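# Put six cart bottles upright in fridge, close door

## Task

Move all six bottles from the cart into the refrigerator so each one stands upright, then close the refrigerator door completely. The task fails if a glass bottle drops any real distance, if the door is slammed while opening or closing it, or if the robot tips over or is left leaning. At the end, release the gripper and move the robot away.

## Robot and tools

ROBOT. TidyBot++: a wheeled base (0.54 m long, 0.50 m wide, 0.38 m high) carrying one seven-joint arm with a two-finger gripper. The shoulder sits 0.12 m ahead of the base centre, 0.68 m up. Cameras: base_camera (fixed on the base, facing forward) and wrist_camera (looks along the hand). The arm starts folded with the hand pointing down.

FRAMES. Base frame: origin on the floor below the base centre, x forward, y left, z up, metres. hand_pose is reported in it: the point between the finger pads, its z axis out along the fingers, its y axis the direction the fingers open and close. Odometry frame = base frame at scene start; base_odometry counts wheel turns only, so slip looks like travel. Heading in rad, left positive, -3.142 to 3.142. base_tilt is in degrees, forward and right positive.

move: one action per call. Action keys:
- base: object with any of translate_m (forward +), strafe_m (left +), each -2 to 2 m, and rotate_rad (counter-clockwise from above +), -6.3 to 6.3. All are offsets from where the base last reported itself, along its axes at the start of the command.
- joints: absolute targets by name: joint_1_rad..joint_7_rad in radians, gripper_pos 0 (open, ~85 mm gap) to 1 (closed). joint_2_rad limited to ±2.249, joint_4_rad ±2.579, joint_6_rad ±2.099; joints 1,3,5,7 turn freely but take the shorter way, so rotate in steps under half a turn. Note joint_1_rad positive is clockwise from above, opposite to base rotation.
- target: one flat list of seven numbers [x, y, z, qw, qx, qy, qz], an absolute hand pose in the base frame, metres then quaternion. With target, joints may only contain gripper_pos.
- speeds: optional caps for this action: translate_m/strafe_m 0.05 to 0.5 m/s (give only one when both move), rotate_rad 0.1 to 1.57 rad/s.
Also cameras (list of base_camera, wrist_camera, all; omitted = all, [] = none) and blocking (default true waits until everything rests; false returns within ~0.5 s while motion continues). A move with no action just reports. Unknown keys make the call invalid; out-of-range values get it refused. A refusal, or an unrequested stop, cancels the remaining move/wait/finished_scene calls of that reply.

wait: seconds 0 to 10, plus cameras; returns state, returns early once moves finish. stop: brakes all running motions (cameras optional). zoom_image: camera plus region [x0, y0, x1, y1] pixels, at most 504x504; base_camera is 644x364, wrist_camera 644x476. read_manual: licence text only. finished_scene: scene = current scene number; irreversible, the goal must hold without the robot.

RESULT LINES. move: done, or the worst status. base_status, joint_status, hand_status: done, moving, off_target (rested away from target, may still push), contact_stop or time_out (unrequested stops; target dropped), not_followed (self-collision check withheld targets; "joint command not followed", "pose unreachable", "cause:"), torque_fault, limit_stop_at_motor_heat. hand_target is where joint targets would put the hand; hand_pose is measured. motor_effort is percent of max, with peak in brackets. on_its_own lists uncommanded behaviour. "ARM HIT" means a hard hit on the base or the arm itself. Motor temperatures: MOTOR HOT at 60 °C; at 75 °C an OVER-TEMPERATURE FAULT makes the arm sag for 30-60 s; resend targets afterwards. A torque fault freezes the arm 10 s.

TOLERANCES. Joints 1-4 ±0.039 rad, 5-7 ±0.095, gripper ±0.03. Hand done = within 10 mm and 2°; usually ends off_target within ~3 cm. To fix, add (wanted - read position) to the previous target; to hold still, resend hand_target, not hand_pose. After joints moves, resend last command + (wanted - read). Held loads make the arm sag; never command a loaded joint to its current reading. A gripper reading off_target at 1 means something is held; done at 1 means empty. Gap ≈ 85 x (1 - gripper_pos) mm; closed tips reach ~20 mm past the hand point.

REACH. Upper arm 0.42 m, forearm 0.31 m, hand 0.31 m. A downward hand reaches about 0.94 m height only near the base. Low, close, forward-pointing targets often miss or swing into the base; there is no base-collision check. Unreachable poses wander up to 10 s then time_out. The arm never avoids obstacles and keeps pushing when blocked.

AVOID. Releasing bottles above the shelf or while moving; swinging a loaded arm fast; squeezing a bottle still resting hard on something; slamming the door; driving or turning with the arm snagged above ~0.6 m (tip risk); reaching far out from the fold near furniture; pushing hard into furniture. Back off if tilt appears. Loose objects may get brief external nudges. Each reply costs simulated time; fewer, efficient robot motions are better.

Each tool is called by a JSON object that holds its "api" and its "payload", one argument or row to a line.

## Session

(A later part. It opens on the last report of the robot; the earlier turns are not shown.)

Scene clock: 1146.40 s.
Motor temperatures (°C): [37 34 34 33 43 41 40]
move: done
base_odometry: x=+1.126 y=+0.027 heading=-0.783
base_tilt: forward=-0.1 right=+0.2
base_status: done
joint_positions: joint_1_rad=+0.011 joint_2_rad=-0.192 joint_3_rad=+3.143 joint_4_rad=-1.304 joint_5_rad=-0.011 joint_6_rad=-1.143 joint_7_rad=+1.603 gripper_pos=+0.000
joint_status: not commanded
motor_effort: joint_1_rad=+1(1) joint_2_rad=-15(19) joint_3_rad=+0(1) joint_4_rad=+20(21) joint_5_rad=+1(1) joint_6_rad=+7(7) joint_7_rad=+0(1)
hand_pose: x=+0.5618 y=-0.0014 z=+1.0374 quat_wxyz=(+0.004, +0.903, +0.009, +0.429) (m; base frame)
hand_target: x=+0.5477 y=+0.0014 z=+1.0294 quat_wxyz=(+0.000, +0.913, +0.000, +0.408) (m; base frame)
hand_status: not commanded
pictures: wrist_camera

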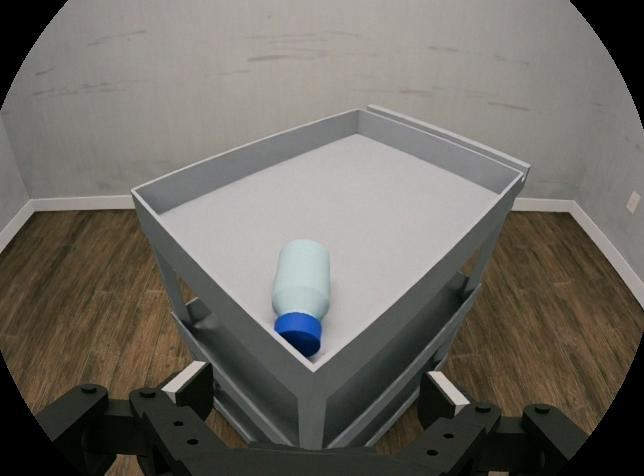

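{"api": "move", "payload": {
  "base": {"translate_m": 0.14, "strafe_m": 0.02},
  "joints": {"joint_2_rad": 0.32, "joint_4_rad": -0.72, "joint_6_rad": -1.75},
  "speeds": {"translate_m": 0.15},
  "cameras": ["wrist_camera"]
}}

Scene clock: 1162.90 s.
Motor temperatures (°C): [37 34 34 33 43 41 40]
move: done
base_odometry: x=+1.240 y=-0.058 heading=-0.784
base_tilt: forward=-0.1 right=+0.2
base_status: done
joint_positions: joint_1_rad=+0.011 joint_2_rad=+0.315 joint_3_rad=+3.143 joint_4_rad=-0.729 joint_5_rad=-0.011 joint_6_rad=-1.685 joint_7_rad=+1.603 gripper_pos=+0.000
joint_status: all done
motor_effort: joint_1_rad=+1(1) joint_2_rad=-31(35) joint_3_rad=+0(1) joint_4_rad=+17(21) joint_5_rad=+1(1) joint_6_rad=+4(8) joint_7_rad=+1(1)
hand_pose: x=+0.6457 y=-0.0019 z=+0.9548 quat_wxyz=(+0.000, +0.979, +0.011, +0.205) (m; base frame)
hand_target: x=+0.6297 y=+0.0014 z=+0.9481 quat_wxyz=(+0.000, +0.985, +0.000, +0.175) (m; base frame)
hand_status: not commanded
pictures: wrist_camera

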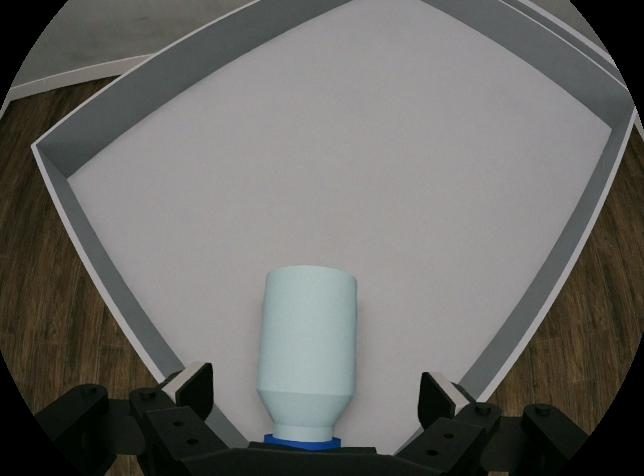

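{"api": "move", "payload": {
  "base": {"translate_m": 0.035, "strafe_m": 0.005},
  "joints": {"joint_2_rad": 0.255, "joint_4_rad": -0.98, "joint_6_rad": -1.59},
  "speeds": {"translate_m": 0.1},
  "cameras": ["wrist_camera"]
}}

Scene clock: 1177.40 s.
Motor temperatures (°C): [37 34 34 33 43 41 40]
move: done
base_odometry: x=+1.268 y=-0.080 heading=-0.784
base_tilt: forward=-0.1 right=+0.2
base_status: done
joint_positions: joint_1_rad=+0.011 joint_2_rad=+0.282 joint_3_rad=+3.143 joint_4_rad=-0.960 joint_5_rad=-0.011 joint_6_rad=-1.652 joint_7_rad=+1.603 gripper_pos=+0.000
joint_status: all done
motor_effort: joint_1_rad=+1(2) joint_2_rad=-30(34) joint_3_rad=+0(1) joint_4_rad=+17(19) joint_5_rad=+1(1) joint_6_rad=+3(4) joint_7_rad=+1(1)
hand_pose: x=+0.6102 y=-0.0015 z=+0.8856 quat_wxyz=(-0.002, +0.992, +0.011, +0.124) (m; base frame)
hand_target: x=+0.6188 y=+0.0014 z=+0.8967 quat_wxyz=(+0.000, +0.987, +0.000, +0.158) (m; base frame)
hand_status: not commanded
pictures: wrist_camera

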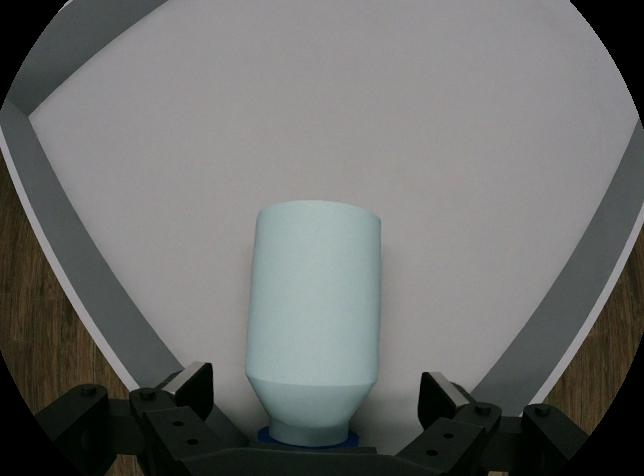

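{"api": "move", "payload": {
  "joints": {"joint_2_rad": 0.20, "joint_4_rad": -1.2, "joint_6_rad": -1.32},
  "cameras": ["wrist_camera"]
}}

Scene clock: 1185.87 s.
Motor temperatures (°C): [37 34 34 33 43 41 40]
move: done
base_odometry: x=+1.268 y=-0.080 heading=-0.784
base_tilt: forward=-0.1 right=+0.2
base_status: not commanded
joint_positions: joint_1_rad=+0.011 joint_2_rad=+0.229 joint_3_rad=+3.143 joint_4_rad=-1.180 joint_5_rad=-0.011 joint_6_rad=-1.388 joint_7_rad=+1.603 gripper_pos=+0.000
joint_status: all done
motor_effort: joint_1_rad=+1(1) joint_2_rad=-30(31) joint_3_rad=-1(1) joint_4_rad=+19(19) joint_5_rad=-1(1) joint_6_rad=+3(4) joint_7_rad=+1(1)
hand_pose: x=+0.6299 y=-0.0018 z=+0.8492 quat_wxyz=(-0.001, +0.985, +0.010, +0.171) (m; base frame)
hand_target: x=+0.6398 y=+0.0014 z=+0.8636 quat_wxyz=(+0.000, +0.978, +0.000, +0.209) (m; base frame)
hand_status: not commanded
pictures: wrist_camera

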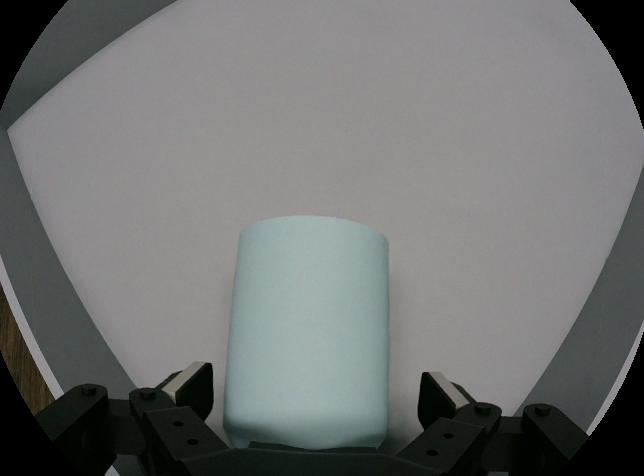

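{"api": "move", "payload": {
  "joints": {"joint_2_rad": 0.20, "joint_4_rad": -1.30, "joint_6_rad": -1.21},
  "cameras": ["wrist_camera"]
}}

Scene clock: 1195.07 s.
Motor temperatures (°C): [37 34 34 33 43 41 40]
move: done
base_odometry: x=+1.268 y=-0.080 heading=-0.784
base_tilt: forward=-0.1 right=+0.2
base_status: not commanded
joint_positions: joint_1_rad=+0.011 joint_2_rad=+0.223 joint_3_rad=+3.143 joint_4_rad=-1.283 joint_5_rad=-0.011 joint_6_rad=-1.278 joint_7_rad=+1.603 gripper_pos=+0.000
joint_status: all done
motor_effort: joint_1_rad=+1(1) joint_2_rad=-30(31) joint_3_rad=+0(1) joint_4_rad=+19(20) joint_5_rad=+0(1) joint_6_rad=+3(4) joint_7_rad=+1(1)
hand_pose: x=+0.6349 y=-0.0020 z=+0.8209 quat_wxyz=(-0.001, +0.984, +0.009, +0.178) (m; base frame)
hand_target: x=+0.6464 y=+0.0014 z=+0.8337 quat_wxyz=(+0.000, +0.977, +0.000, +0.214) (m; base frame)
hand_status: not commanded
pictures: wrist_camera

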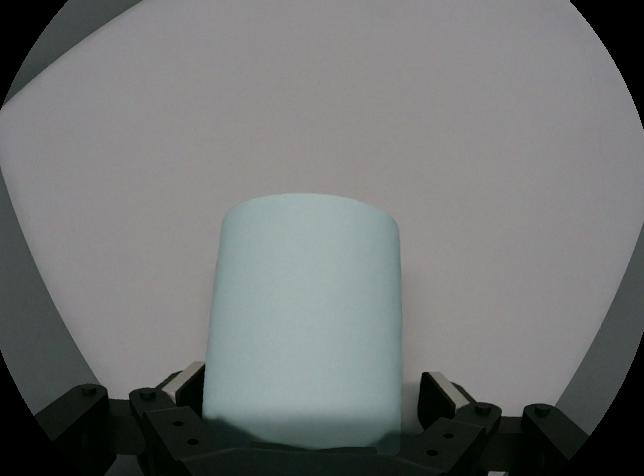

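{"api": "move", "payload": {
  "base": {"strafe_m": 0.006},
  "joints": {"joint_2_rad": 0.20, "joint_4_rad": -1.325, "joint_6_rad": -1.185},
  "speeds": {"strafe_m": 0.05},
  "cameras": []
}}

{"api": "move", "payload": {
  "joints": {"gripper_pos": 0.2},
  "cameras": ["wrist_camera"]
}}

Scene clock: 1202.43 s.
Motor temperatures (°C): [37 34 34 33 43 41 40]
move: done
base_odometry: x=+1.272 y=-0.075 heading=-0.784
base_tilt: forward=-0.1 right=+0.2
base_status: done
joint_positions: joint_1_rad=+0.009 joint_2_rad=+0.217 joint_3_rad=+3.143 joint_4_rad=-1.302 joint_5_rad=-0.011 joint_6_rad=-1.249 joint_7_rad=+1.603 gripper_pos=+0.000
joint_status: all done
motor_effort: joint_1_rad=+1(3) joint_2_rad=-28(30) joint_3_rad=+0(2) joint_4_rad=+18(20) joint_5_rad=-1(1) joint_6_rad=+3(4) joint_7_rad=+1(1)
hand_pose: x=+0.6371 y=-0.0008 z=+0.8191 quat_wxyz=(-0.001, +0.983, +0.010, +0.186) (m; base frame)
hand_target: x=+0.6468 y=+0.0014 z=+0.8258 quat_wxyz=(+0.000, +0.977, +0.000, +0.214) (m; base frame)
hand_status: not commanded
pictures: none
No camera images: "cameras" was empty.

Scene clock: 1203.07 s.
Motor temperatures (°C): [37 34 34 33 43 41 40]
move: done
base_odometry: x=+1.272 y=-0.075 heading=-0.784
base_tilt: forward=-0.1 right=+0.2
base_status: not commanded
joint_positions: joint_1_rad=+0.009 joint_2_rad=+0.217 joint_3_rad=+3.143 joint_4_rad=-1.302 joint_5_rad=-0.011 joint_6_rad=-1.249 joint_7_rad=+1.603 gripper_pos=+0.200
joint_status: all done
motor_effort: joint_1_rad=+1(1) joint_2_rad=-28(30) joint_3_rad=+0(1) joint_4_rad=+18(19) joint_5_rad=-1(1) joint_6_rad=+3(4) joint_7_rad=+1(1)
hand_pose: x=+0.6370 y=-0.0008 z=+0.8190 quat_wxyz=(-0.001, +0.983, +0.010, +0.185) (m; base frame)
hand_target: x=+0.6468 y=+0.0014 z=+0.8258 quat_wxyz=(+0.000, +0.977, +0.000, +0.214) (m; base frame)
hand_status: not commanded
pictures: wrist_camera

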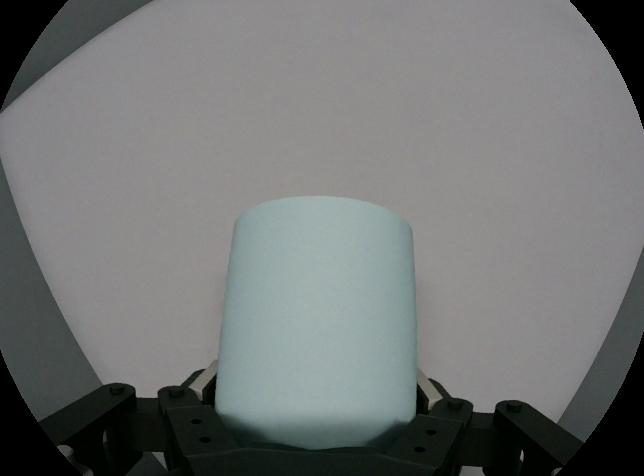

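Centred. Close.

{"api": "move", "payload": {
  "joints": {"gripper_pos": 0.5},
  "cameras": ["wrist_camera"]
}}

Scene clock: 1205.87 s.
Motor temperatures (°C): [37 34 34 33 43 41 40]
move: off_target
base_odometry: x=+1.272 y=-0.075 heading=-0.784
base_tilt: forward=-0.1 right=+0.2
base_status: not commanded
joint_positions: joint_1_rad=+0.009 joint_2_rad=+0.216 joint_3_rad=+3.143 joint_4_rad=-1.303 joint_5_rad=-0.011 joint_6_rad=-1.249 joint_7_rad=+1.603 gripper_pos=+0.228
joint_status: gripper_pos off_target (ended at +0.228, target +0.500)
motor_effort: joint_1_rad=+1(1) joint_2_rad=-28(29) joint_3_rad=+0(1) joint_4_rad=+18(19) joint_5_rad=+0(1) joint_6_rad=+3(4) joint_7_rad=+0(1)
hand_pose: x=+0.6369 y=-0.0008 z=+0.8196 quat_wxyz=(-0.001, +0.982, +0.010, +0.186) (m; base frame)
hand_target: x=+0.6468 y=+0.0014 z=+0.8258 quat_wxyz=(+0.000, +0.977, +0.000, +0.214) (m; base frame)
hand_status: not commanded
pictures: wrist_camera

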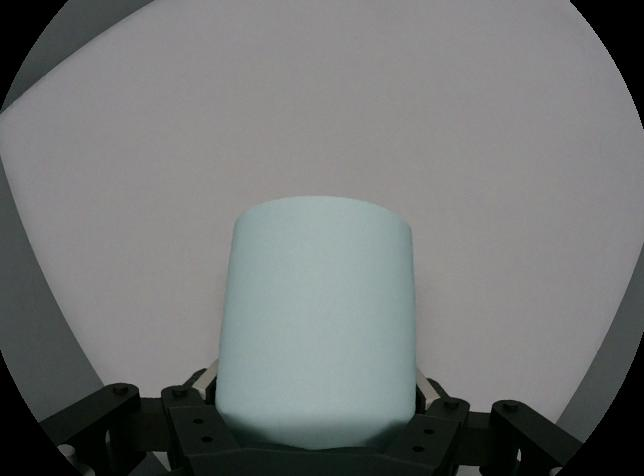

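{"api": "move", "payload": {
  "joints": {"joint_2_rad": 0.2, "joint_4_rad": -1.2, "joint_6_rad": -1.3, "gripper_pos": 0.6},
  "cameras": []
}}

{"api": "move", "payload": {
  "joints": {"joint_2_rad": 0.22, "joint_4_rad": -0.85, "joint_6_rad": -1.5},
  "cameras": ["wrist_camera"]
}}

Scene clock: 1213.00 s.
Motor temperatures (°C): [37 34 34 33 43 41 40]
move: off_target
base_odometry: x=+1.272 y=-0.075 heading=-0.784
base_tilt: forward=-0.1 right=+0.2
base_status: not commanded
joint_positions: joint_1_rad=+0.009 joint_2_rad=+0.223 joint_3_rad=+3.143 joint_4_rad=-1.217 joint_5_rad=-0.011 joint_6_rad=-1.268 joint_7_rad=+1.603 gripper_pos=+0.228
joint_status: gripper_pos off_target (ended at +0.228, target +0.600); the others done
motor_effort: joint_1_rad=+1(1) joint_2_rad=-34(37) joint_3_rad=-1(1) joint_4_rad=+22(25) joint_5_rad=+0(1) joint_6_rad=+5(6) joint_7_rad=+0(1)
hand_pose: x=+0.6543 y=-0.0010 z=+0.8504 quat_wxyz=(+0.000, +0.977, +0.010, +0.215) (m; base frame)
hand_target: x=+0.6454 y=+0.0014 z=+0.8662 quat_wxyz=(+0.000, +0.976, +0.000, +0.219) (m; base frame)
hand_status: not commanded
pictures: none
No camera images: "cameras" was empty.

Scene clock: 1214.47 s.
Motor temperatures (°C): [37 34 34 33 43 41 40]
move: done
base_odometry: x=+1.272 y=-0.075 heading=-0.784
base_tilt: forward=-0.1 right=+0.2
base_status: not commanded
joint_positions: joint_1_rad=+0.009 joint_2_rad=+0.224 joint_3_rad=+3.143 joint_4_rad=-0.873 joint_5_rad=-0.011 joint_6_rad=-1.451 joint_7_rad=+1.603 gripper_pos=+0.228
joint_status: all done
motor_effort: joint_1_rad=+1(1) joint_2_rad=-33(36) joint_3_rad=+0(1) joint_4_rad=+22(25) joint_5_rad=+1(1) joint_6_rad=+7(7) joint_7_rad=+1(1)
hand_pose: x=+0.6663 y=-0.0009 z=+0.9777 quat_wxyz=(+0.001, +0.956, +0.012, +0.293) (m; base frame)
hand_target: x=+0.6550 y=+0.0014 z=+0.9815 quat_wxyz=(+0.000, +0.959, +0.000, +0.282) (m; base frame)
hand_status: not commanded
pictures: wrist_camera

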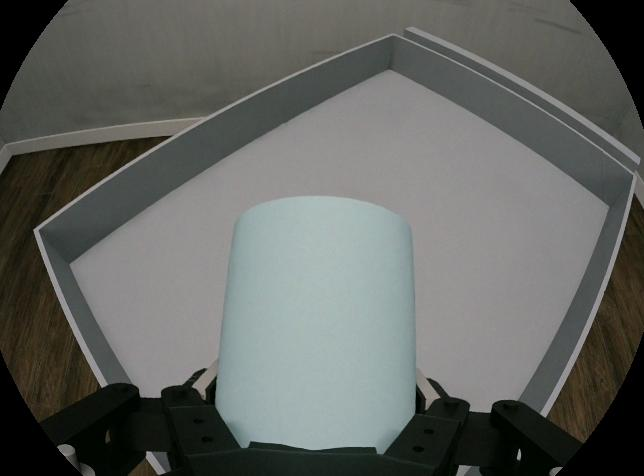

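{"api": "move", "payload": {
  "joints": {"joint_2_rad": 0.0, "joint_4_rad": -1.1, "joint_6_rad": -1.05},
  "cameras": []
}}

{"api": "move", "payload": {
  "joints": {"joint_7_rad": -1.5},
  "cameras": ["wrist_camera"]
}}

Scene clock: 1221.17 s.
Motor temperatures (°C): [37 34 34 33 43 41 40]
move: done
base_odometry: x=+1.272 y=-0.075 heading=-0.784
base_tilt: forward=-0.1 right=+0.2
base_status: not commanded
joint_positions: joint_1_rad=+0.009 joint_2_rad=+0.034 joint_3_rad=+3.143 joint_4_rad=-1.098 joint_5_rad=-0.011 joint_6_rad=-1.141 joint_7_rad=+1.603 gripper_pos=+0.228
joint_status: all done
motor_effort: joint_1_rad=+1(1) joint_2_rad=-27(35) joint_3_rad=+0(1) joint_4_rad=+23(24) joint_5_rad=+0(1) joint_6_rad=+10(10) joint_7_rad=+1(1)
hand_pose: x=+0.6554 y=-0.0012 z=+1.0351 quat_wxyz=(+0.004, +0.907, +0.010, +0.421) (m; base frame)
hand_target: x=+0.6597 y=+0.0014 z=+1.0748 quat_wxyz=(+0.000, +0.880, +0.000, +0.476) (m; base frame)
hand_status: not commanded
pictures: none
No camera images: "cameras" was empty.

Scene clock: 1224.50 s.
Motor temperatures (°C): [37 34 34 33 43 41 40]
move: done
base_odometry: x=+1.272 y=-0.075 heading=-0.784
base_tilt: forward=-0.1 right=+0.2
base_status: not commanded
joint_positions: joint_1_rad=+0.009 joint_2_rad=+0.034 joint_3_rad=+3.143 joint_4_rad=-1.098 joint_5_rad=-0.011 joint_6_rad=-1.137 joint_7_rad=-1.455 gripper_pos=+0.228
joint_status: all done
motor_effort: joint_1_rad=+1(1) joint_2_rad=-27(27) joint_3_rad=+0(0) joint_4_rad=+23(24) joint_5_rad=+0(1) joint_6_rad=+9(10) joint_7_rad=+0(2)
hand_pose: x=+0.6563 y=-0.0012 z=+1.0361 quat_wxyz=(-0.422, +0.048, -0.905, +0.021) (m; base frame)
hand_target: x=+0.6597 y=+0.0014 z=+1.0748 quat_wxyz=(-0.475, +0.031, -0.879, +0.017) (m; base frame)
hand_status: not commanded
pictures: wrist_camera

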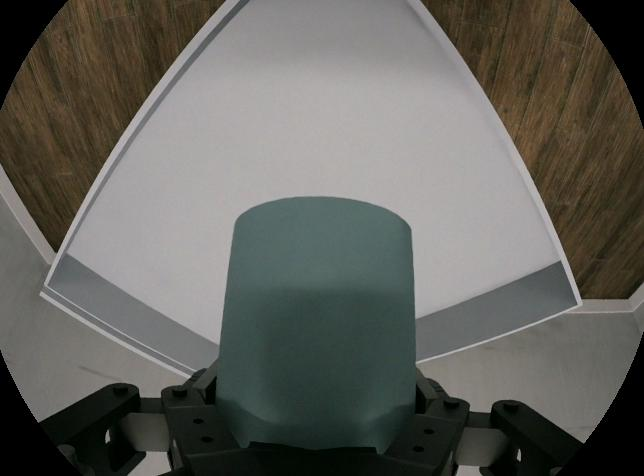

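{"api": "move", "payload": {
  "joints": {"joint_2_rad": -0.12, "joint_4_rad": -1.2, "joint_6_rad": -0.84, "joint_7_rad": -1.6},
  "cameras": ["wrist_camera"]
}}

Scene clock: 1243.70 s.
Motor temperatures (°C): [37 34 34 33 43 41 40]
move: done
base_odometry: x=+1.272 y=-0.075 heading=-0.784
base_tilt: forward=-0.1 right=+0.2
base_status: not commanded
joint_positions: joint_1_rad=+0.009 joint_2_rad=-0.088 joint_3_rad=+3.143 joint_4_rad=-1.200 joint_5_rad=-0.011 joint_6_rad=-0.933 joint_7_rad=-1.553 gripper_pos=+0.228
joint_status: all done
motor_effort: joint_1_rad=+1(1) joint_2_rad=-23(29) joint_3_rad=+0(0) joint_4_rad=+24(25) joint_5_rad=+0(1) joint_6_rad=+11(11) joint_7_rad=+1(1)
hand_pose: x=+0.6410 y=-0.0015 z=+1.0980 quat_wxyz=(-0.521, +0.003, -0.853, +0.002) (m; base frame)
hand_target: x=+0.6384 y=+0.0014 z=+1.1412 quat_wxyz=(-0.573, -0.012, -0.819, -0.008) (m; base frame)
hand_status: not commanded
pictures: wrist_camera

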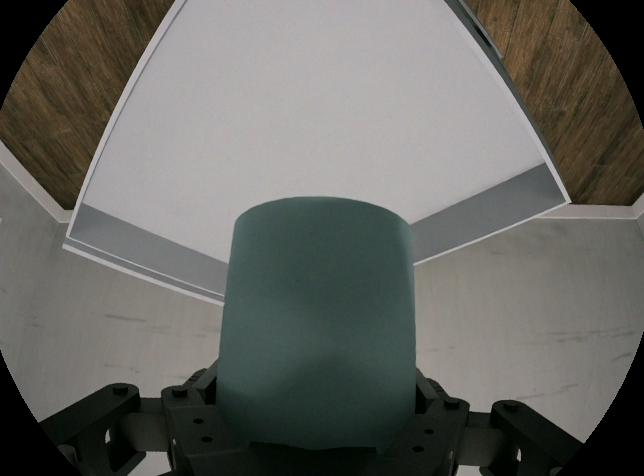

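{"api": "move", "payload": {
  "base": {"translate_m": -0.655, "strafe_m": 0.0},
  "joints": {"joint_6_rad": -0.72},
  "speeds": {"translate_m": 0.35},
  "cameras": []
}}

{"api": "move", "payload": {
  "base": {"rotate_rad": 1.527},
  "speeds": {"rotate_rad": 0.8},
  "cameras": ["wrist_camera"]
}}

Scene clock: 1262.37 s.
Motor temperatures (°C): [37 34 34 33 43 41 40]
move: done
base_odometry: x=+0.809 y=+0.387 heading=-0.784
base_tilt: forward=-0.1 right=+0.2
base_status: done
joint_positions: joint_1_rad=+0.008 joint_2_rad=-0.099 joint_3_rad=+3.143 joint_4_rad=-1.208 joint_5_rad=-0.011 joint_6_rad=-0.793 joint_7_rad=-1.554 gripper_pos=+0.228
joint_status: all done
motor_effort: joint_1_rad=+0(1) joint_2_rad=-22(29) joint_3_rad=+0(1) joint_4_rad=+24(27) joint_5_rad=+0(1) joint_6_rad=+11(12) joint_7_rad=+1(1)
hand_pose: x=+0.6533 y=-0.0018 z=+1.1395 quat_wxyz=(-0.581, +0.002, -0.814, +0.003) (m; base frame)
hand_target: x=+0.6490 y=+0.0014 z=+1.1770 quat_wxyz=(-0.622, -0.011, -0.783, -0.009) (m; base frame)
hand_status: not commanded
pictures: none
No camera images: "cameras" was empty.

Scene clock: 1265.13 s.
Motor temperatures (°C): [37 34 34 33 43 41 40]
move: done
base_odometry: x=+0.809 y=+0.387 heading=+0.743
base_tilt: forward=-0.1 right=+0.2
base_status: done
joint_positions: joint_1_rad=+0.002 joint_2_rad=-0.099 joint_3_rad=+3.143 joint_4_rad=-1.208 joint_5_rad=-0.011 joint_6_rad=-0.793 joint_7_rad=-1.554 gripper_pos=+0.228
joint_status: not commanded
motor_effort: joint_1_rad=+1(3) joint_2_rad=-22(24) joint_3_rad=+0(3) joint_4_rad=+24(25) joint_5_rad=+1(2) joint_6_rad=+11(11) joint_7_rad=+1(1)
hand_pose: x=+0.6533 y=+0.0017 z=+1.1395 quat_wxyz=(-0.581, +0.005, -0.814, +0.001) (m; base frame)
hand_target: x=+0.6490 y=+0.0014 z=+1.1770 quat_wxyz=(-0.622, -0.011, -0.783, -0.009) (m; base frame)
hand_status: not commanded
pictures: wrist_camera

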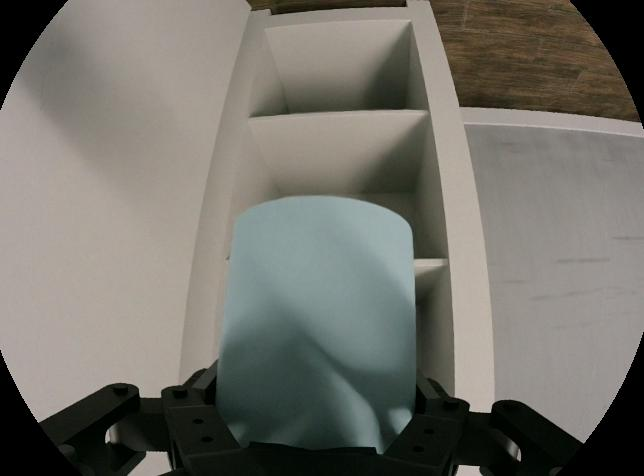

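{"api": "move", "payload": {
  "base": {"translate_m": 0.6625, "strafe_m": 0.009},
  "speeds": {"translate_m": 0.2},
  "cameras": ["wrist_camera"]
}}

Scene clock: 1276.30 s.
Motor temperatures (°C): [37 34 34 33 43 41 40]
move: done
base_odometry: x=+1.290 y=+0.842 heading=+0.744
base_tilt: forward=-0.1 right=+0.2
base_status: done
joint_positions: joint_1_rad=+0.002 joint_2_rad=-0.095 joint_3_rad=+3.143 joint_4_rad=-1.208 joint_5_rad=-0.011 joint_6_rad=-0.793 joint_7_rad=-1.554 gripper_pos=+0.228
joint_status: not commanded
motor_effort: joint_1_rad=+1(1) joint_2_rad=-23(27) joint_3_rad=+0(1) joint_4_rad=+25(26) joint_5_rad=+1(1) joint_6_rad=+11(12) joint_7_rad=+0(1)
hand_pose: x=+0.6553 y=+0.0017 z=+1.1371 quat_wxyz=(-0.579, +0.005, -0.815, +0.001) (m; base frame)
hand_target: x=+0.6490 y=+0.0014 z=+1.1770 quat_wxyz=(-0.622, -0.011, -0.783, -0.009) (m; base frame)
hand_status: not commanded
pictures: wrist_camera

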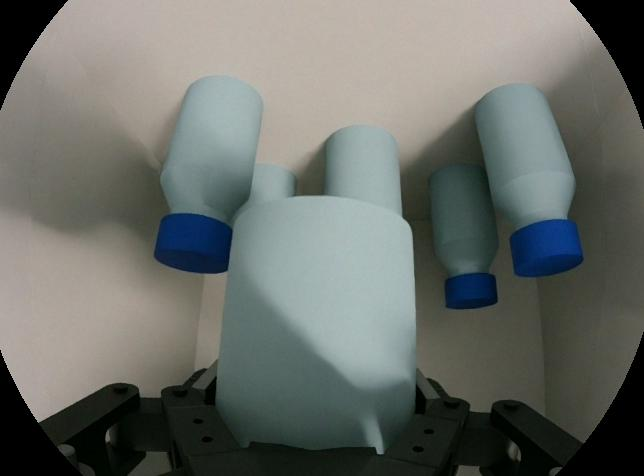

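{"api": "move", "payload": {
  "joints": {"joint_1_rad":0.0,"joint_2_rad":-0.13,"joint_3_rad":3.1416,"joint_4_rad":-1.44,"joint_5_rad":0,"joint_6_rad":-0.55,"joint_7_rad":-1.6}
}}

Scene clock: 1320.07 s.
Motor temperatures (°C): [37 34 34 33 43 41 40]
move: done
base_odometry: x=+1.290 y=+0.842 heading=+0.744
base_tilt: forward=-0.1 right=+0.2
base_status: not commanded
joint_positions: joint_1_rad=+0.002 joint_2_rad=-0.095 joint_3_rad=+3.143 joint_4_rad=-1.444 joint_5_rad=-0.011 joint_6_rad=-0.643 joint_7_rad=-1.554 gripper_pos=+0.228
joint_status: all done
motor_effort: joint_1_rad=+1(2) joint_2_rad=-24(26) joint_3_rad=+0(1) joint_4_rad=+26(28) joint_5_rad=+0(1) joint_6_rad=+11(12) joint_7_rad=+0(2)
hand_pose: x=+0.6701 y=+0.0012 z=+1.0426 quat_wxyz=(-0.544, +0.004, -0.839, +0.001) (m; base frame)
hand_target: x=+0.6666 y=+0.0014 z=+1.0913 quat_wxyz=(-0.598, -0.012, -0.802, -0.009) (m; base frame)
hand_status: not commanded
pictures: base_camera, wrist_camera

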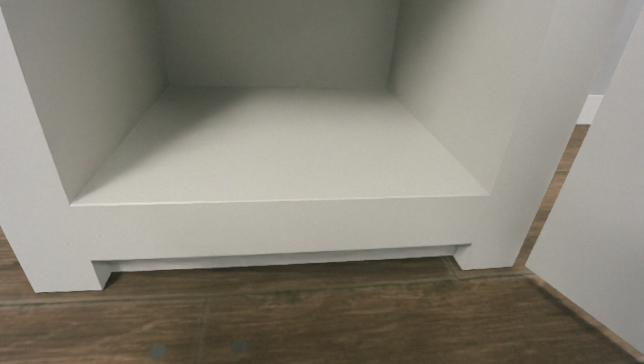

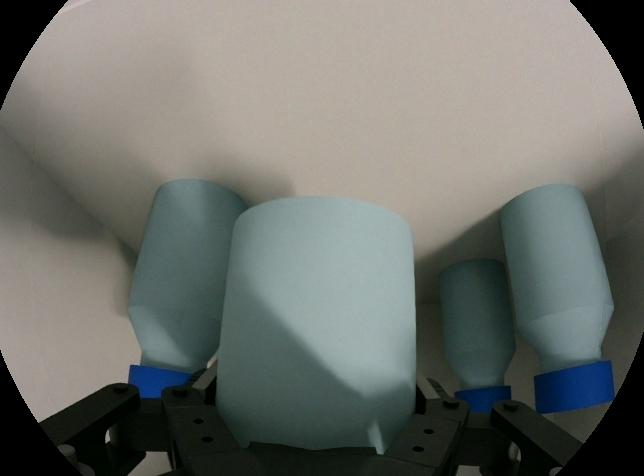

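{"api": "move", "payload": {
  "joints": {"joint_1_rad":0.0,"joint_2_rad":-0.15,"joint_3_rad":3.1416,"joint_4_rad":-1.60,"joint_5_rad":0,"joint_6_rad":-0.37,"joint_7_rad":-1.6}
}}

{"api": "move", "payload": {
  "joints": {"joint_1_rad":0.0,"joint_2_rad":-0.16,"joint_3_rad":3.1416,"joint_4_rad":-1.67,"joint_5_rad":0,"joint_6_rad":-0.32,"joint_7_rad":-1.6}
}}

Scene clock: 1338.43 s.
Motor temperatures (°C): [37 34 34 33 43 41 40]
move: off_target
base_odometry: x=+1.290 y=+0.842 heading=+0.744
base_tilt: forward=-0.1 right=+0.2
base_status: not commanded
joint_positions: joint_1_rad=+0.002 joint_2_rad=-0.102 joint_3_rad=+3.143 joint_4_rad=-1.604 joint_5_rad=-0.011 joint_6_rad=-0.464 joint_7_rad=-1.554 gripper_pos=+0.228
joint_status: joint_2_rad off_target (ended at -0.102, target -0.150); the others done
motor_effort: joint_1_rad=+1(2) joint_2_rad=-25(27) joint_3_rad=+0(1) joint_4_rad=+26(28) joint_5_rad=+0(1) joint_6_rad=+11(12) joint_7_rad=+0(2)
hand_pose: x=+0.6771 y=+0.0007 z=+1.0025 quat_wxyz=(-0.555, +0.003, -0.832, +0.001) (m; base frame)
hand_target: x=+0.6699 y=+0.0014 z=+1.0589 quat_wxyz=(-0.614, -0.012, -0.789, -0.009) (m; base frame)
hand_status: not commanded
pictures: base_camera, wrist_camera

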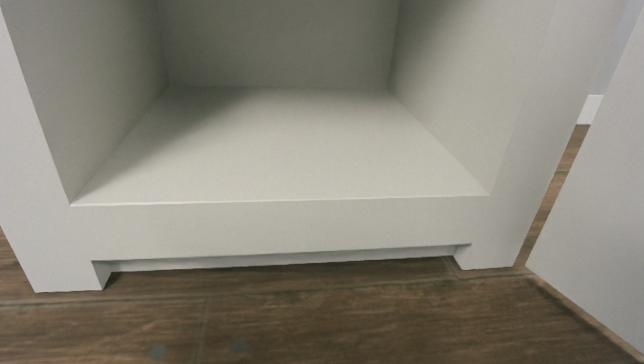

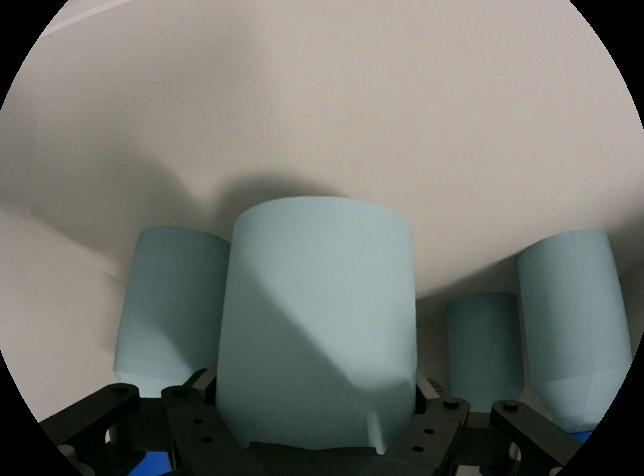

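Scene clock: 1339.53 s.
Motor temperatures (°C): [37 34 34 33 43 41 40]
move: off_target
base_odometry: x=+1.290 y=+0.842 heading=+0.744
base_tilt: forward=-0.1 right=+0.2
base_status: not commanded
joint_positions: joint_1_rad=+0.002 joint_2_rad=-0.114 joint_3_rad=+3.143 joint_4_rad=-1.674 joint_5_rad=-0.011 joint_6_rad=-0.410 joint_7_rad=-1.554 gripper_pos=+0.228
joint_status: joint_2_rad off_target (ended at -0.114, target -0.160); the others done
motor_effort: joint_1_rad=+1(2) joint_2_rad=-24(26) joint_3_rad=+0(1) joint_4_rad=+26(28) joint_5_rad=+0(1) joint_6_rad=+11(13) joint_7_rad=+1(2)
hand_pose: x=+0.6724 y=+0.0006 z=+0.9821 quat_wxyz=(-0.553, +0.003, -0.833, +0.001) (m; base frame)
hand_target: x=+0.6666 y=+0.0014 z=+1.0365 quat_wxyz=(-0.610, -0.012, -0.792, -0.009) (m; base frame)
hand_status: not commanded
pictures: base_camera, wrist_camera

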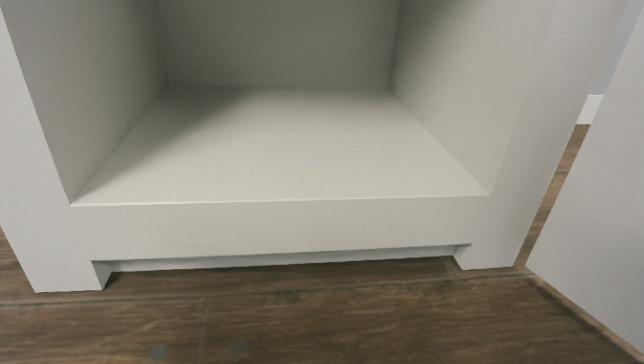

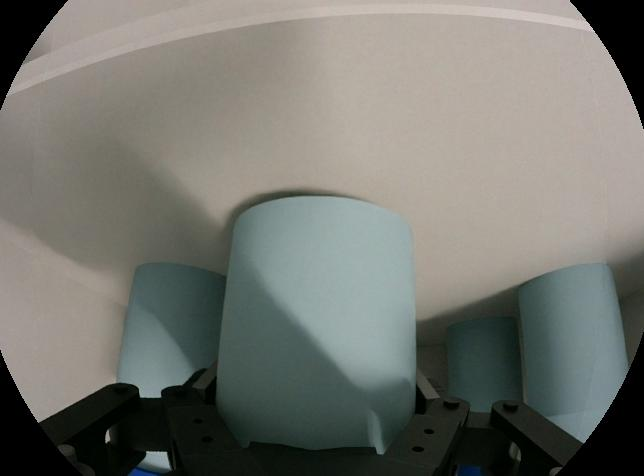

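{"api": "move", "payload": {
  "joints": {"joint_1_rad":0.0,"joint_2_rad":-0.165,"joint_3_rad":3.1416,"joint_4_rad":-1.69,"joint_5_rad":0,"joint_6_rad":-0.285,"joint_7_rad":-1.6}
}}

{"api": "move", "payload": {
  "joints": {"joint_1_rad":0.0,"joint_2_rad":-0.17,"joint_3_rad":3.1416,"joint_4_rad":-1.71,"joint_5_rad":0,"joint_6_rad":-0.265,"joint_7_rad":-1.6}
}}

Scene clock: 1345.40 s.
Motor temperatures (°C): [37 34 34 33 43 41 40]
move: off_target
base_odometry: x=+1.290 y=+0.842 heading=+0.744
base_tilt: forward=-0.1 right=+0.2
base_status: not commanded
joint_positions: joint_1_rad=+0.002 joint_2_rad=-0.117 joint_3_rad=+3.143 joint_4_rad=-1.692 joint_5_rad=-0.011 joint_6_rad=-0.373 joint_7_rad=-1.554 gripper_pos=+0.228
joint_status: joint_2_rad off_target (ended at -0.117, target -0.165); the others done
motor_effort: joint_1_rad=+1(1) joint_2_rad=-24(25) joint_3_rad=+1(1) joint_4_rad=+27(27) joint_5_rad=+0(1) joint_6_rad=+11(12) joint_7_rad=+0(1)
hand_pose: x=+0.6736 y=+0.0005 z=+0.9838 quat_wxyz=(-0.562, +0.002, -0.827, +0.001) (m; base frame)
hand_target: x=+0.6664 y=+0.0014 z=+1.0375 quat_wxyz=(-0.618, -0.011, -0.786, -0.009) (m; base frame)
hand_status: not commanded
pictures: base_camera, wrist_camera

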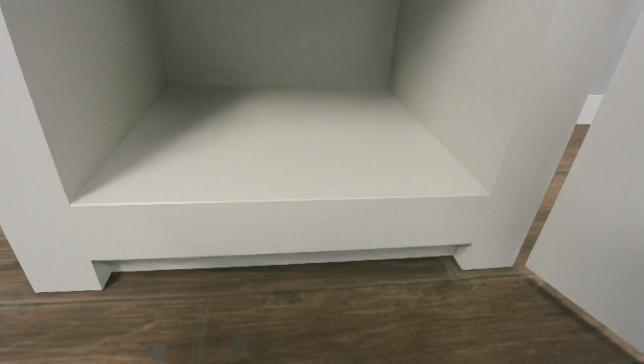

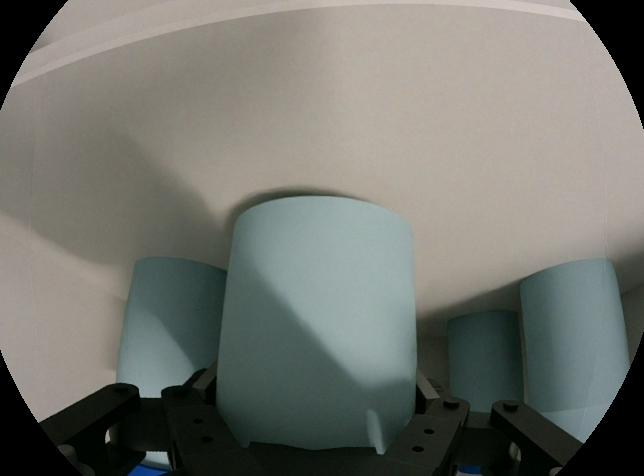

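Scene clock: 1346.00 s.
Motor temperatures (°C): [37 34 34 33 43 41 40]
move: off_target
base_odometry: x=+1.290 y=+0.842 heading=+0.744
base_tilt: forward=-0.1 right=+0.2
base_status: not commanded
joint_positions: joint_1_rad=+0.002 joint_2_rad=-0.122 joint_3_rad=+3.143 joint_4_rad=-1.711 joint_5_rad=-0.011 joint_6_rad=-0.353 joint_7_rad=-1.554 gripper_pos=+0.228
joint_status: joint_2_rad off_target (ended at -0.122, target -0.170); the others done
motor_effort: joint_1_rad=+1(1) joint_2_rad=-23(24) joint_3_rad=+0(1) joint_4_rad=+26(27) joint_5_rad=+0(1) joint_6_rad=+11(12) joint_7_rad=+0(2)
hand_pose: x=+0.6722 y=+0.0004 z=+0.9807 quat_wxyz=(-0.564, +0.002, -0.825, +0.001) (m; base frame)
hand_target: x=+0.6648 y=+0.0014 z=+1.0339 quat_wxyz=(-0.620, -0.011, -0.785, -0.009) (m; base frame)
hand_status: not commanded
pictures: base_camera, wrist_camera

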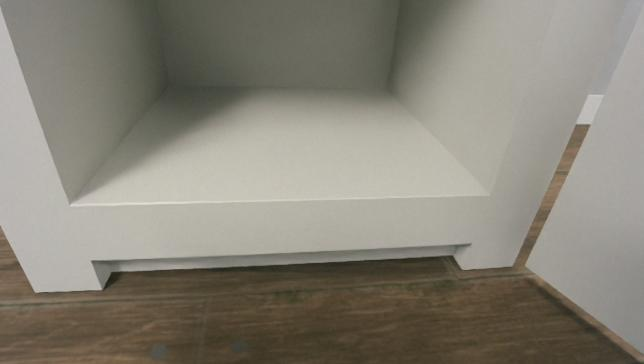

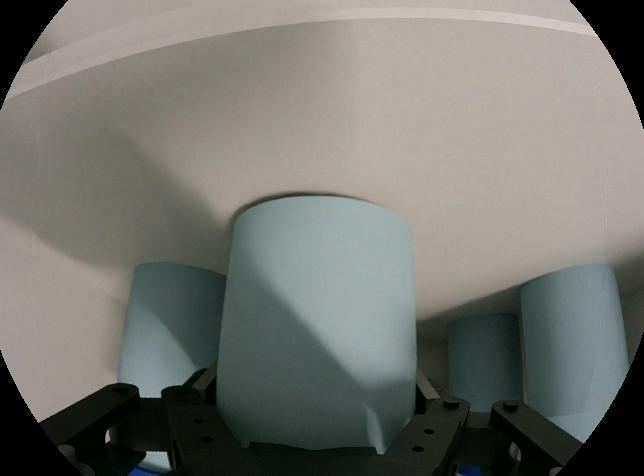

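{"api": "move", "payload": {
  "joints": {"joint_1_rad":0.0,"joint_2_rad":-0.175,"joint_3_rad":3.1416,"joint_4_rad":-1.735,"joint_5_rad":0,"joint_6_rad":-0.247,"joint_7_rad":-1.6}
}}

{"api": "move", "payload": {
  "joints": {"joint_1_rad":0.0,"joint_2_rad":-0.177,"joint_3_rad":3.1416,"joint_4_rad":-1.755,"joint_5_rad":0,"joint_6_rad":-0.23,"joint_7_rad":-1.6}
}}

Scene clock: 1350.43 s.
Motor temperatures (°C): [37 34 34 33 43 41 40]
move: off_target
base_odometry: x=+1.290 y=+0.842 heading=+0.744
base_tilt: forward=-0.1 right=+0.2
base_status: not commanded
joint_positions: joint_1_rad=+0.002 joint_2_rad=-0.129 joint_3_rad=+3.143 joint_4_rad=-1.733 joint_5_rad=-0.011 joint_6_rad=-0.332 joint_7_rad=-1.554 gripper_pos=+0.228
joint_status: joint_2_rad off_target (ended at -0.129, target -0.175); the others done
motor_effort: joint_1_rad=+1(1) joint_2_rad=-22(24) joint_3_rad=+0(1) joint_4_rad=+26(27) joint_5_rad=+0(1) joint_6_rad=+11(11) joint_7_rad=+1(1)
hand_pose: x=+0.6697 y=+0.0003 z=+0.9775 quat_wxyz=(-0.567, +0.002, -0.824, +0.002) (m; base frame)
hand_target: x=+0.6627 y=+0.0014 z=+1.0267 quat_wxyz=(-0.619, -0.011, -0.785, -0.009) (m; base frame)
hand_status: not commanded
pictures: base_camera, wrist_camera

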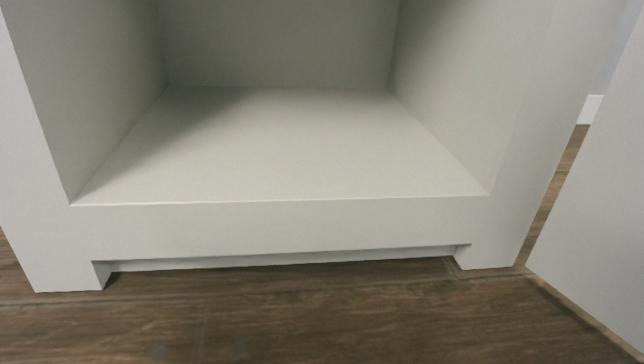

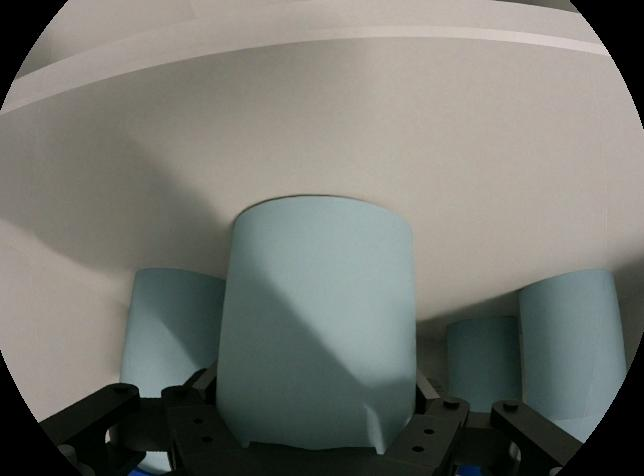

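Scene clock: 1351.00 s.
Motor temperatures (°C): [37 34 34 33 43 41 40]
move: off_target
base_odometry: x=+1.290 y=+0.842 heading=+0.744
base_tilt: forward=-0.1 right=+0.2
base_status: not commanded
joint_positions: joint_1_rad=+0.002 joint_2_rad=-0.135 joint_3_rad=+3.143 joint_4_rad=-1.749 joint_5_rad=-0.011 joint_6_rad=-0.310 joint_7_rad=-1.554 gripper_pos=+0.228
joint_status: joint_2_rad off_target (ended at -0.135, target -0.177); the others done
motor_effort: joint_1_rad=+1(2) joint_2_rad=-22(24) joint_3_rad=+0(1) joint_4_rad=+25(26) joint_5_rad=+1(1) joint_6_rad=+10(12) joint_7_rad=+0(1)
hand_pose: x=+0.6687 y=+0.0003 z=+0.9772 quat_wxyz=(-0.572, +0.002, -0.820, +0.002) (m; base frame)
hand_target: x=+0.6618 y=+0.0014 z=+1.0206 quat_wxyz=(-0.618, -0.011, -0.786, -0.009) (m; base frame)
hand_status: not commanded
pictures: base_camera, wrist_camera

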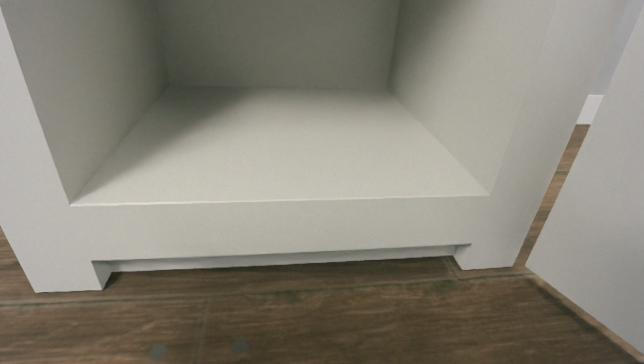

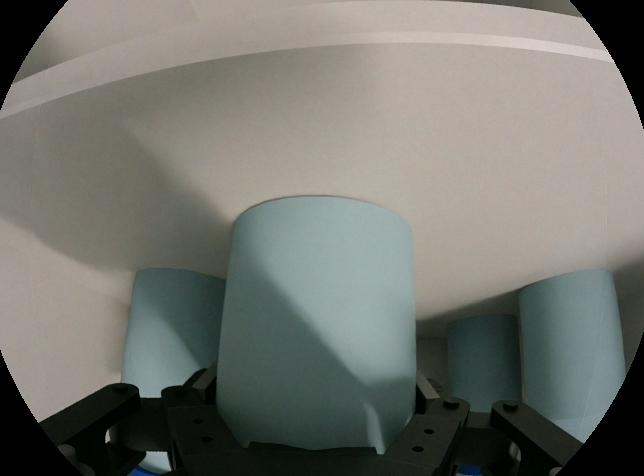

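{"api": "move", "payload": {
  "joints": {"joint_1_rad":0.0,"joint_2_rad":-0.177,"joint_3_rad":3.1416,"joint_4_rad":-1.775,"joint_5_rad":0,"joint_6_rad":-0.235,"joint_7_rad":-1.6}
}}

{"api": "move", "payload": {
  "joints": {"joint_1_rad":0.0,"joint_2_rad":-0.177,"joint_3_rad":3.1416,"joint_4_rad":-1.795,"joint_5_rad":0,"joint_6_rad":-0.23,"joint_7_rad":-1.6}
}}

Scene clock: 1357.87 s.
Motor temperatures (°C): [37 34 34 33 43 41 40]
move: done
base_odometry: x=+1.290 y=+0.842 heading=+0.744
base_tilt: forward=-0.1 right=+0.2
base_status: not commanded
joint_positions: joint_1_rad=+0.002 joint_2_rad=-0.142 joint_3_rad=+3.143 joint_4_rad=-1.759 joint_5_rad=-0.011 joint_6_rad=-0.304 joint_7_rad=-1.554 gripper_pos=+0.228
joint_status: all done
motor_effort: joint_1_rad=+1(2) joint_2_rad=-20(22) joint_3_rad=+0(1) joint_4_rad=+24(25) joint_5_rad=-1(1) joint_6_rad=+9(11) joint_7_rad=+0(1)
hand_pose: x=+0.6660 y=+0.0003 z=+0.9769 quat_wxyz=(-0.573, +0.002, -0.820, +0.002) (m; base frame)
hand_target: x=+0.6598 y=+0.0014 z=+1.0067 quat_wxyz=(-0.609, -0.012, -0.793, -0.009) (m; base frame)
hand_status: not commanded
pictures: base_camera, wrist_camera

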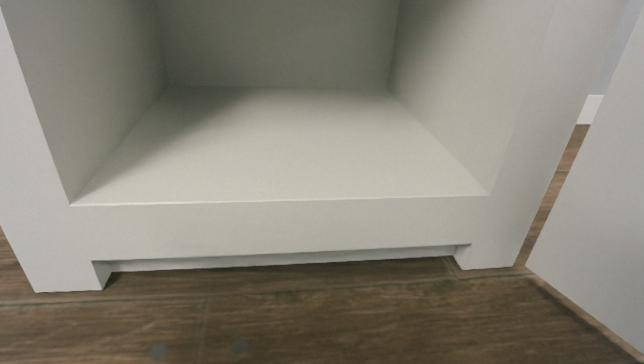

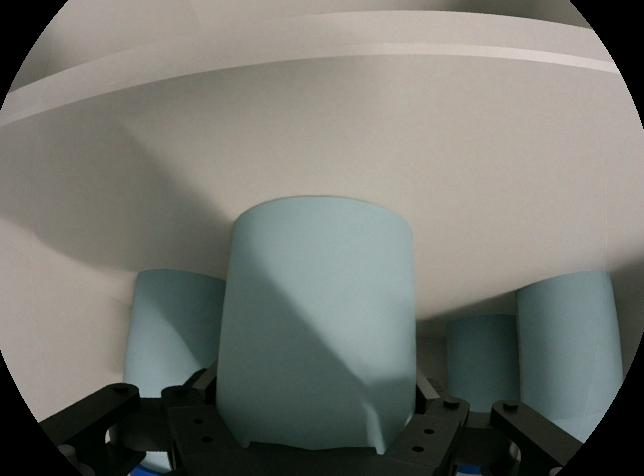

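Scene clock: 1358.43 s.
Motor temperatures (°C): [37 34 34 33 43 41 40]
move: done
base_odometry: x=+1.290 y=+0.842 heading=+0.744
base_tilt: forward=-0.1 right=+0.2
base_status: not commanded
joint_positions: joint_1_rad=+0.002 joint_2_rad=-0.148 joint_3_rad=+3.143 joint_4_rad=-1.771 joint_5_rad=-0.011 joint_6_rad=-0.290 joint_7_rad=-1.554 gripper_pos=+0.228
joint_status: all done
motor_effort: joint_1_rad=+1(1) joint_2_rad=-19(20) joint_3_rad=+0(1) joint_4_rad=+22(24) joint_5_rad=+0(1) joint_6_rad=+8(9) joint_7_rad=+0(1)
hand_pose: x=+0.6643 y=+0.0002 z=+0.9768 quat_wxyz=(-0.576, +0.002, -0.817, +0.002) (m; base frame)
hand_target: x=+0.6583 y=+0.0014 z=+0.9960 quat_wxyz=(-0.603, -0.012, -0.798, -0.009) (m; base frame)
hand_status: not commanded
pictures: base_camera, wrist_camera

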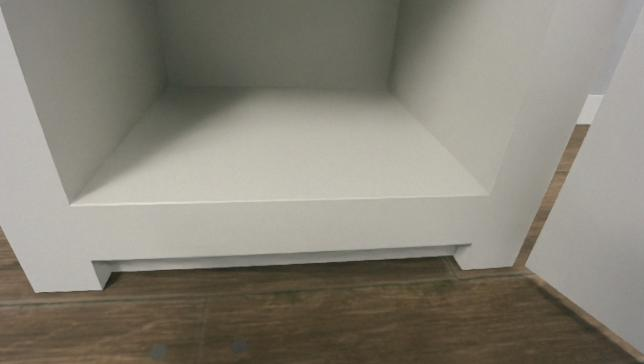

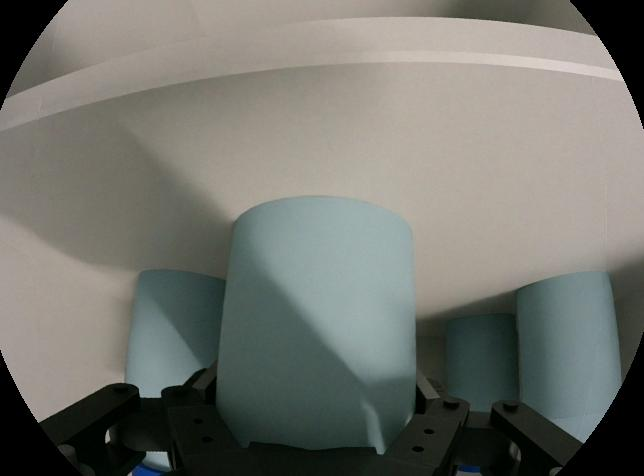

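{"api": "move", "payload": {
  "joints": {"joint_1_rad":0.0,"joint_2_rad":-0.177,"joint_3_rad":3.1416,"joint_4_rad":-1.785,"joint_5_rad":0,"joint_6_rad":-0.268,"joint_7_rad":-1.6}
}}

{"api": "move", "payload": {
  "joints": {"gripper_pos":0.17}
}}

Scene clock: 1373.40 s.
Motor temperatures (°C): [37 34 34 33 43 41 40]
move: done
base_odometry: x=+1.290 y=+0.842 heading=+0.744
base_tilt: forward=-0.1 right=+0.2
base_status: not commanded
joint_positions: joint_1_rad=+0.002 joint_2_rad=-0.148 joint_3_rad=+3.143 joint_4_rad=-1.771 joint_5_rad=-0.011 joint_6_rad=-0.291 joint_7_rad=-1.554 gripper_pos=+0.228
joint_status: all done
motor_effort: joint_1_rad=+1(2) joint_2_rad=-19(19) joint_3_rad=+0(1) joint_4_rad=+22(22) joint_5_rad=+0(1) joint_6_rad=+8(8) joint_7_rad=+0(1)
hand_pose: x=+0.6642 y=+0.0002 z=+0.9767 quat_wxyz=(-0.576, +0.002, -0.817, +0.002) (m; base frame)
hand_target: x=+0.6560 y=+0.0014 z=+0.9907 quat_wxyz=(-0.591, -0.012, -0.806, -0.009) (m; base frame)
hand_status: not commanded
pictures: base_camera, wrist_camera

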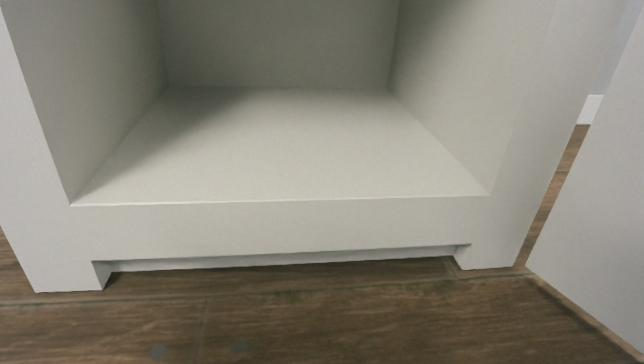

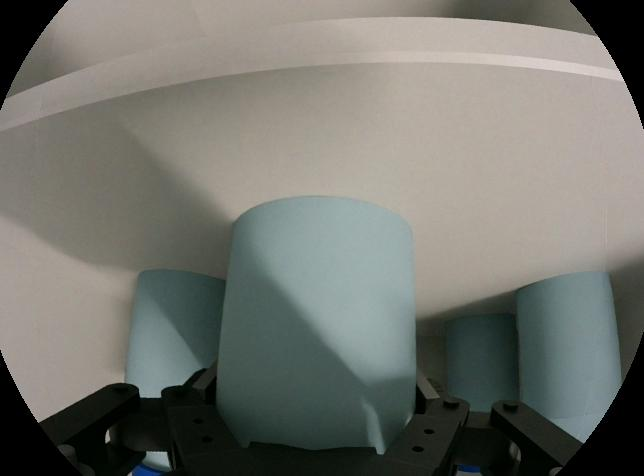

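Scene clock: 1374.17 s.
Motor temperatures (°C): [37 34 34 33 43 41 40]
move: done
base_odometry: x=+1.290 y=+0.842 heading=+0.744
base_tilt: forward=-0.1 right=+0.2
base_status: not commanded
joint_positions: joint_1_rad=+0.002 joint_2_rad=-0.150 joint_3_rad=+3.143 joint_4_rad=-1.771 joint_5_rad=-0.011 joint_6_rad=-0.291 joint_7_rad=-1.555 gripper_pos=+0.170
joint_status: all done
motor_effort: joint_1_rad=+1(1) joint_2_rad=-18(20) joint_3_rad=+0(1) joint_4_rad=+22(24) joint_5_rad=-1(1) joint_6_rad=+8(9) joint_7_rad=+0(1)
hand_pose: x=+0.6634 y=+0.0002 z=+0.9781 quat_wxyz=(-0.577, +0.002, -0.817, +0.001) (m; base frame)
hand_target: x=+0.6560 y=+0.0014 z=+0.9907 quat_wxyz=(-0.591, -0.012, -0.806, -0.009) (m; base frame)
hand_status: not commanded
pictures: base_camera, wrist_camera

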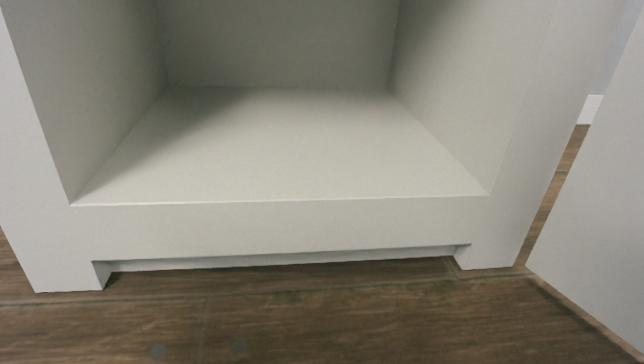

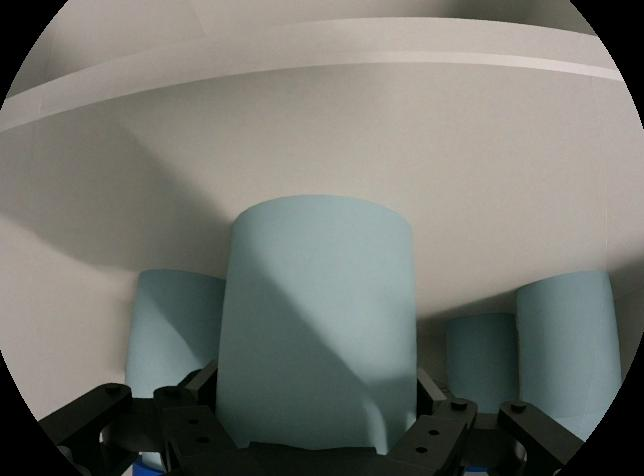

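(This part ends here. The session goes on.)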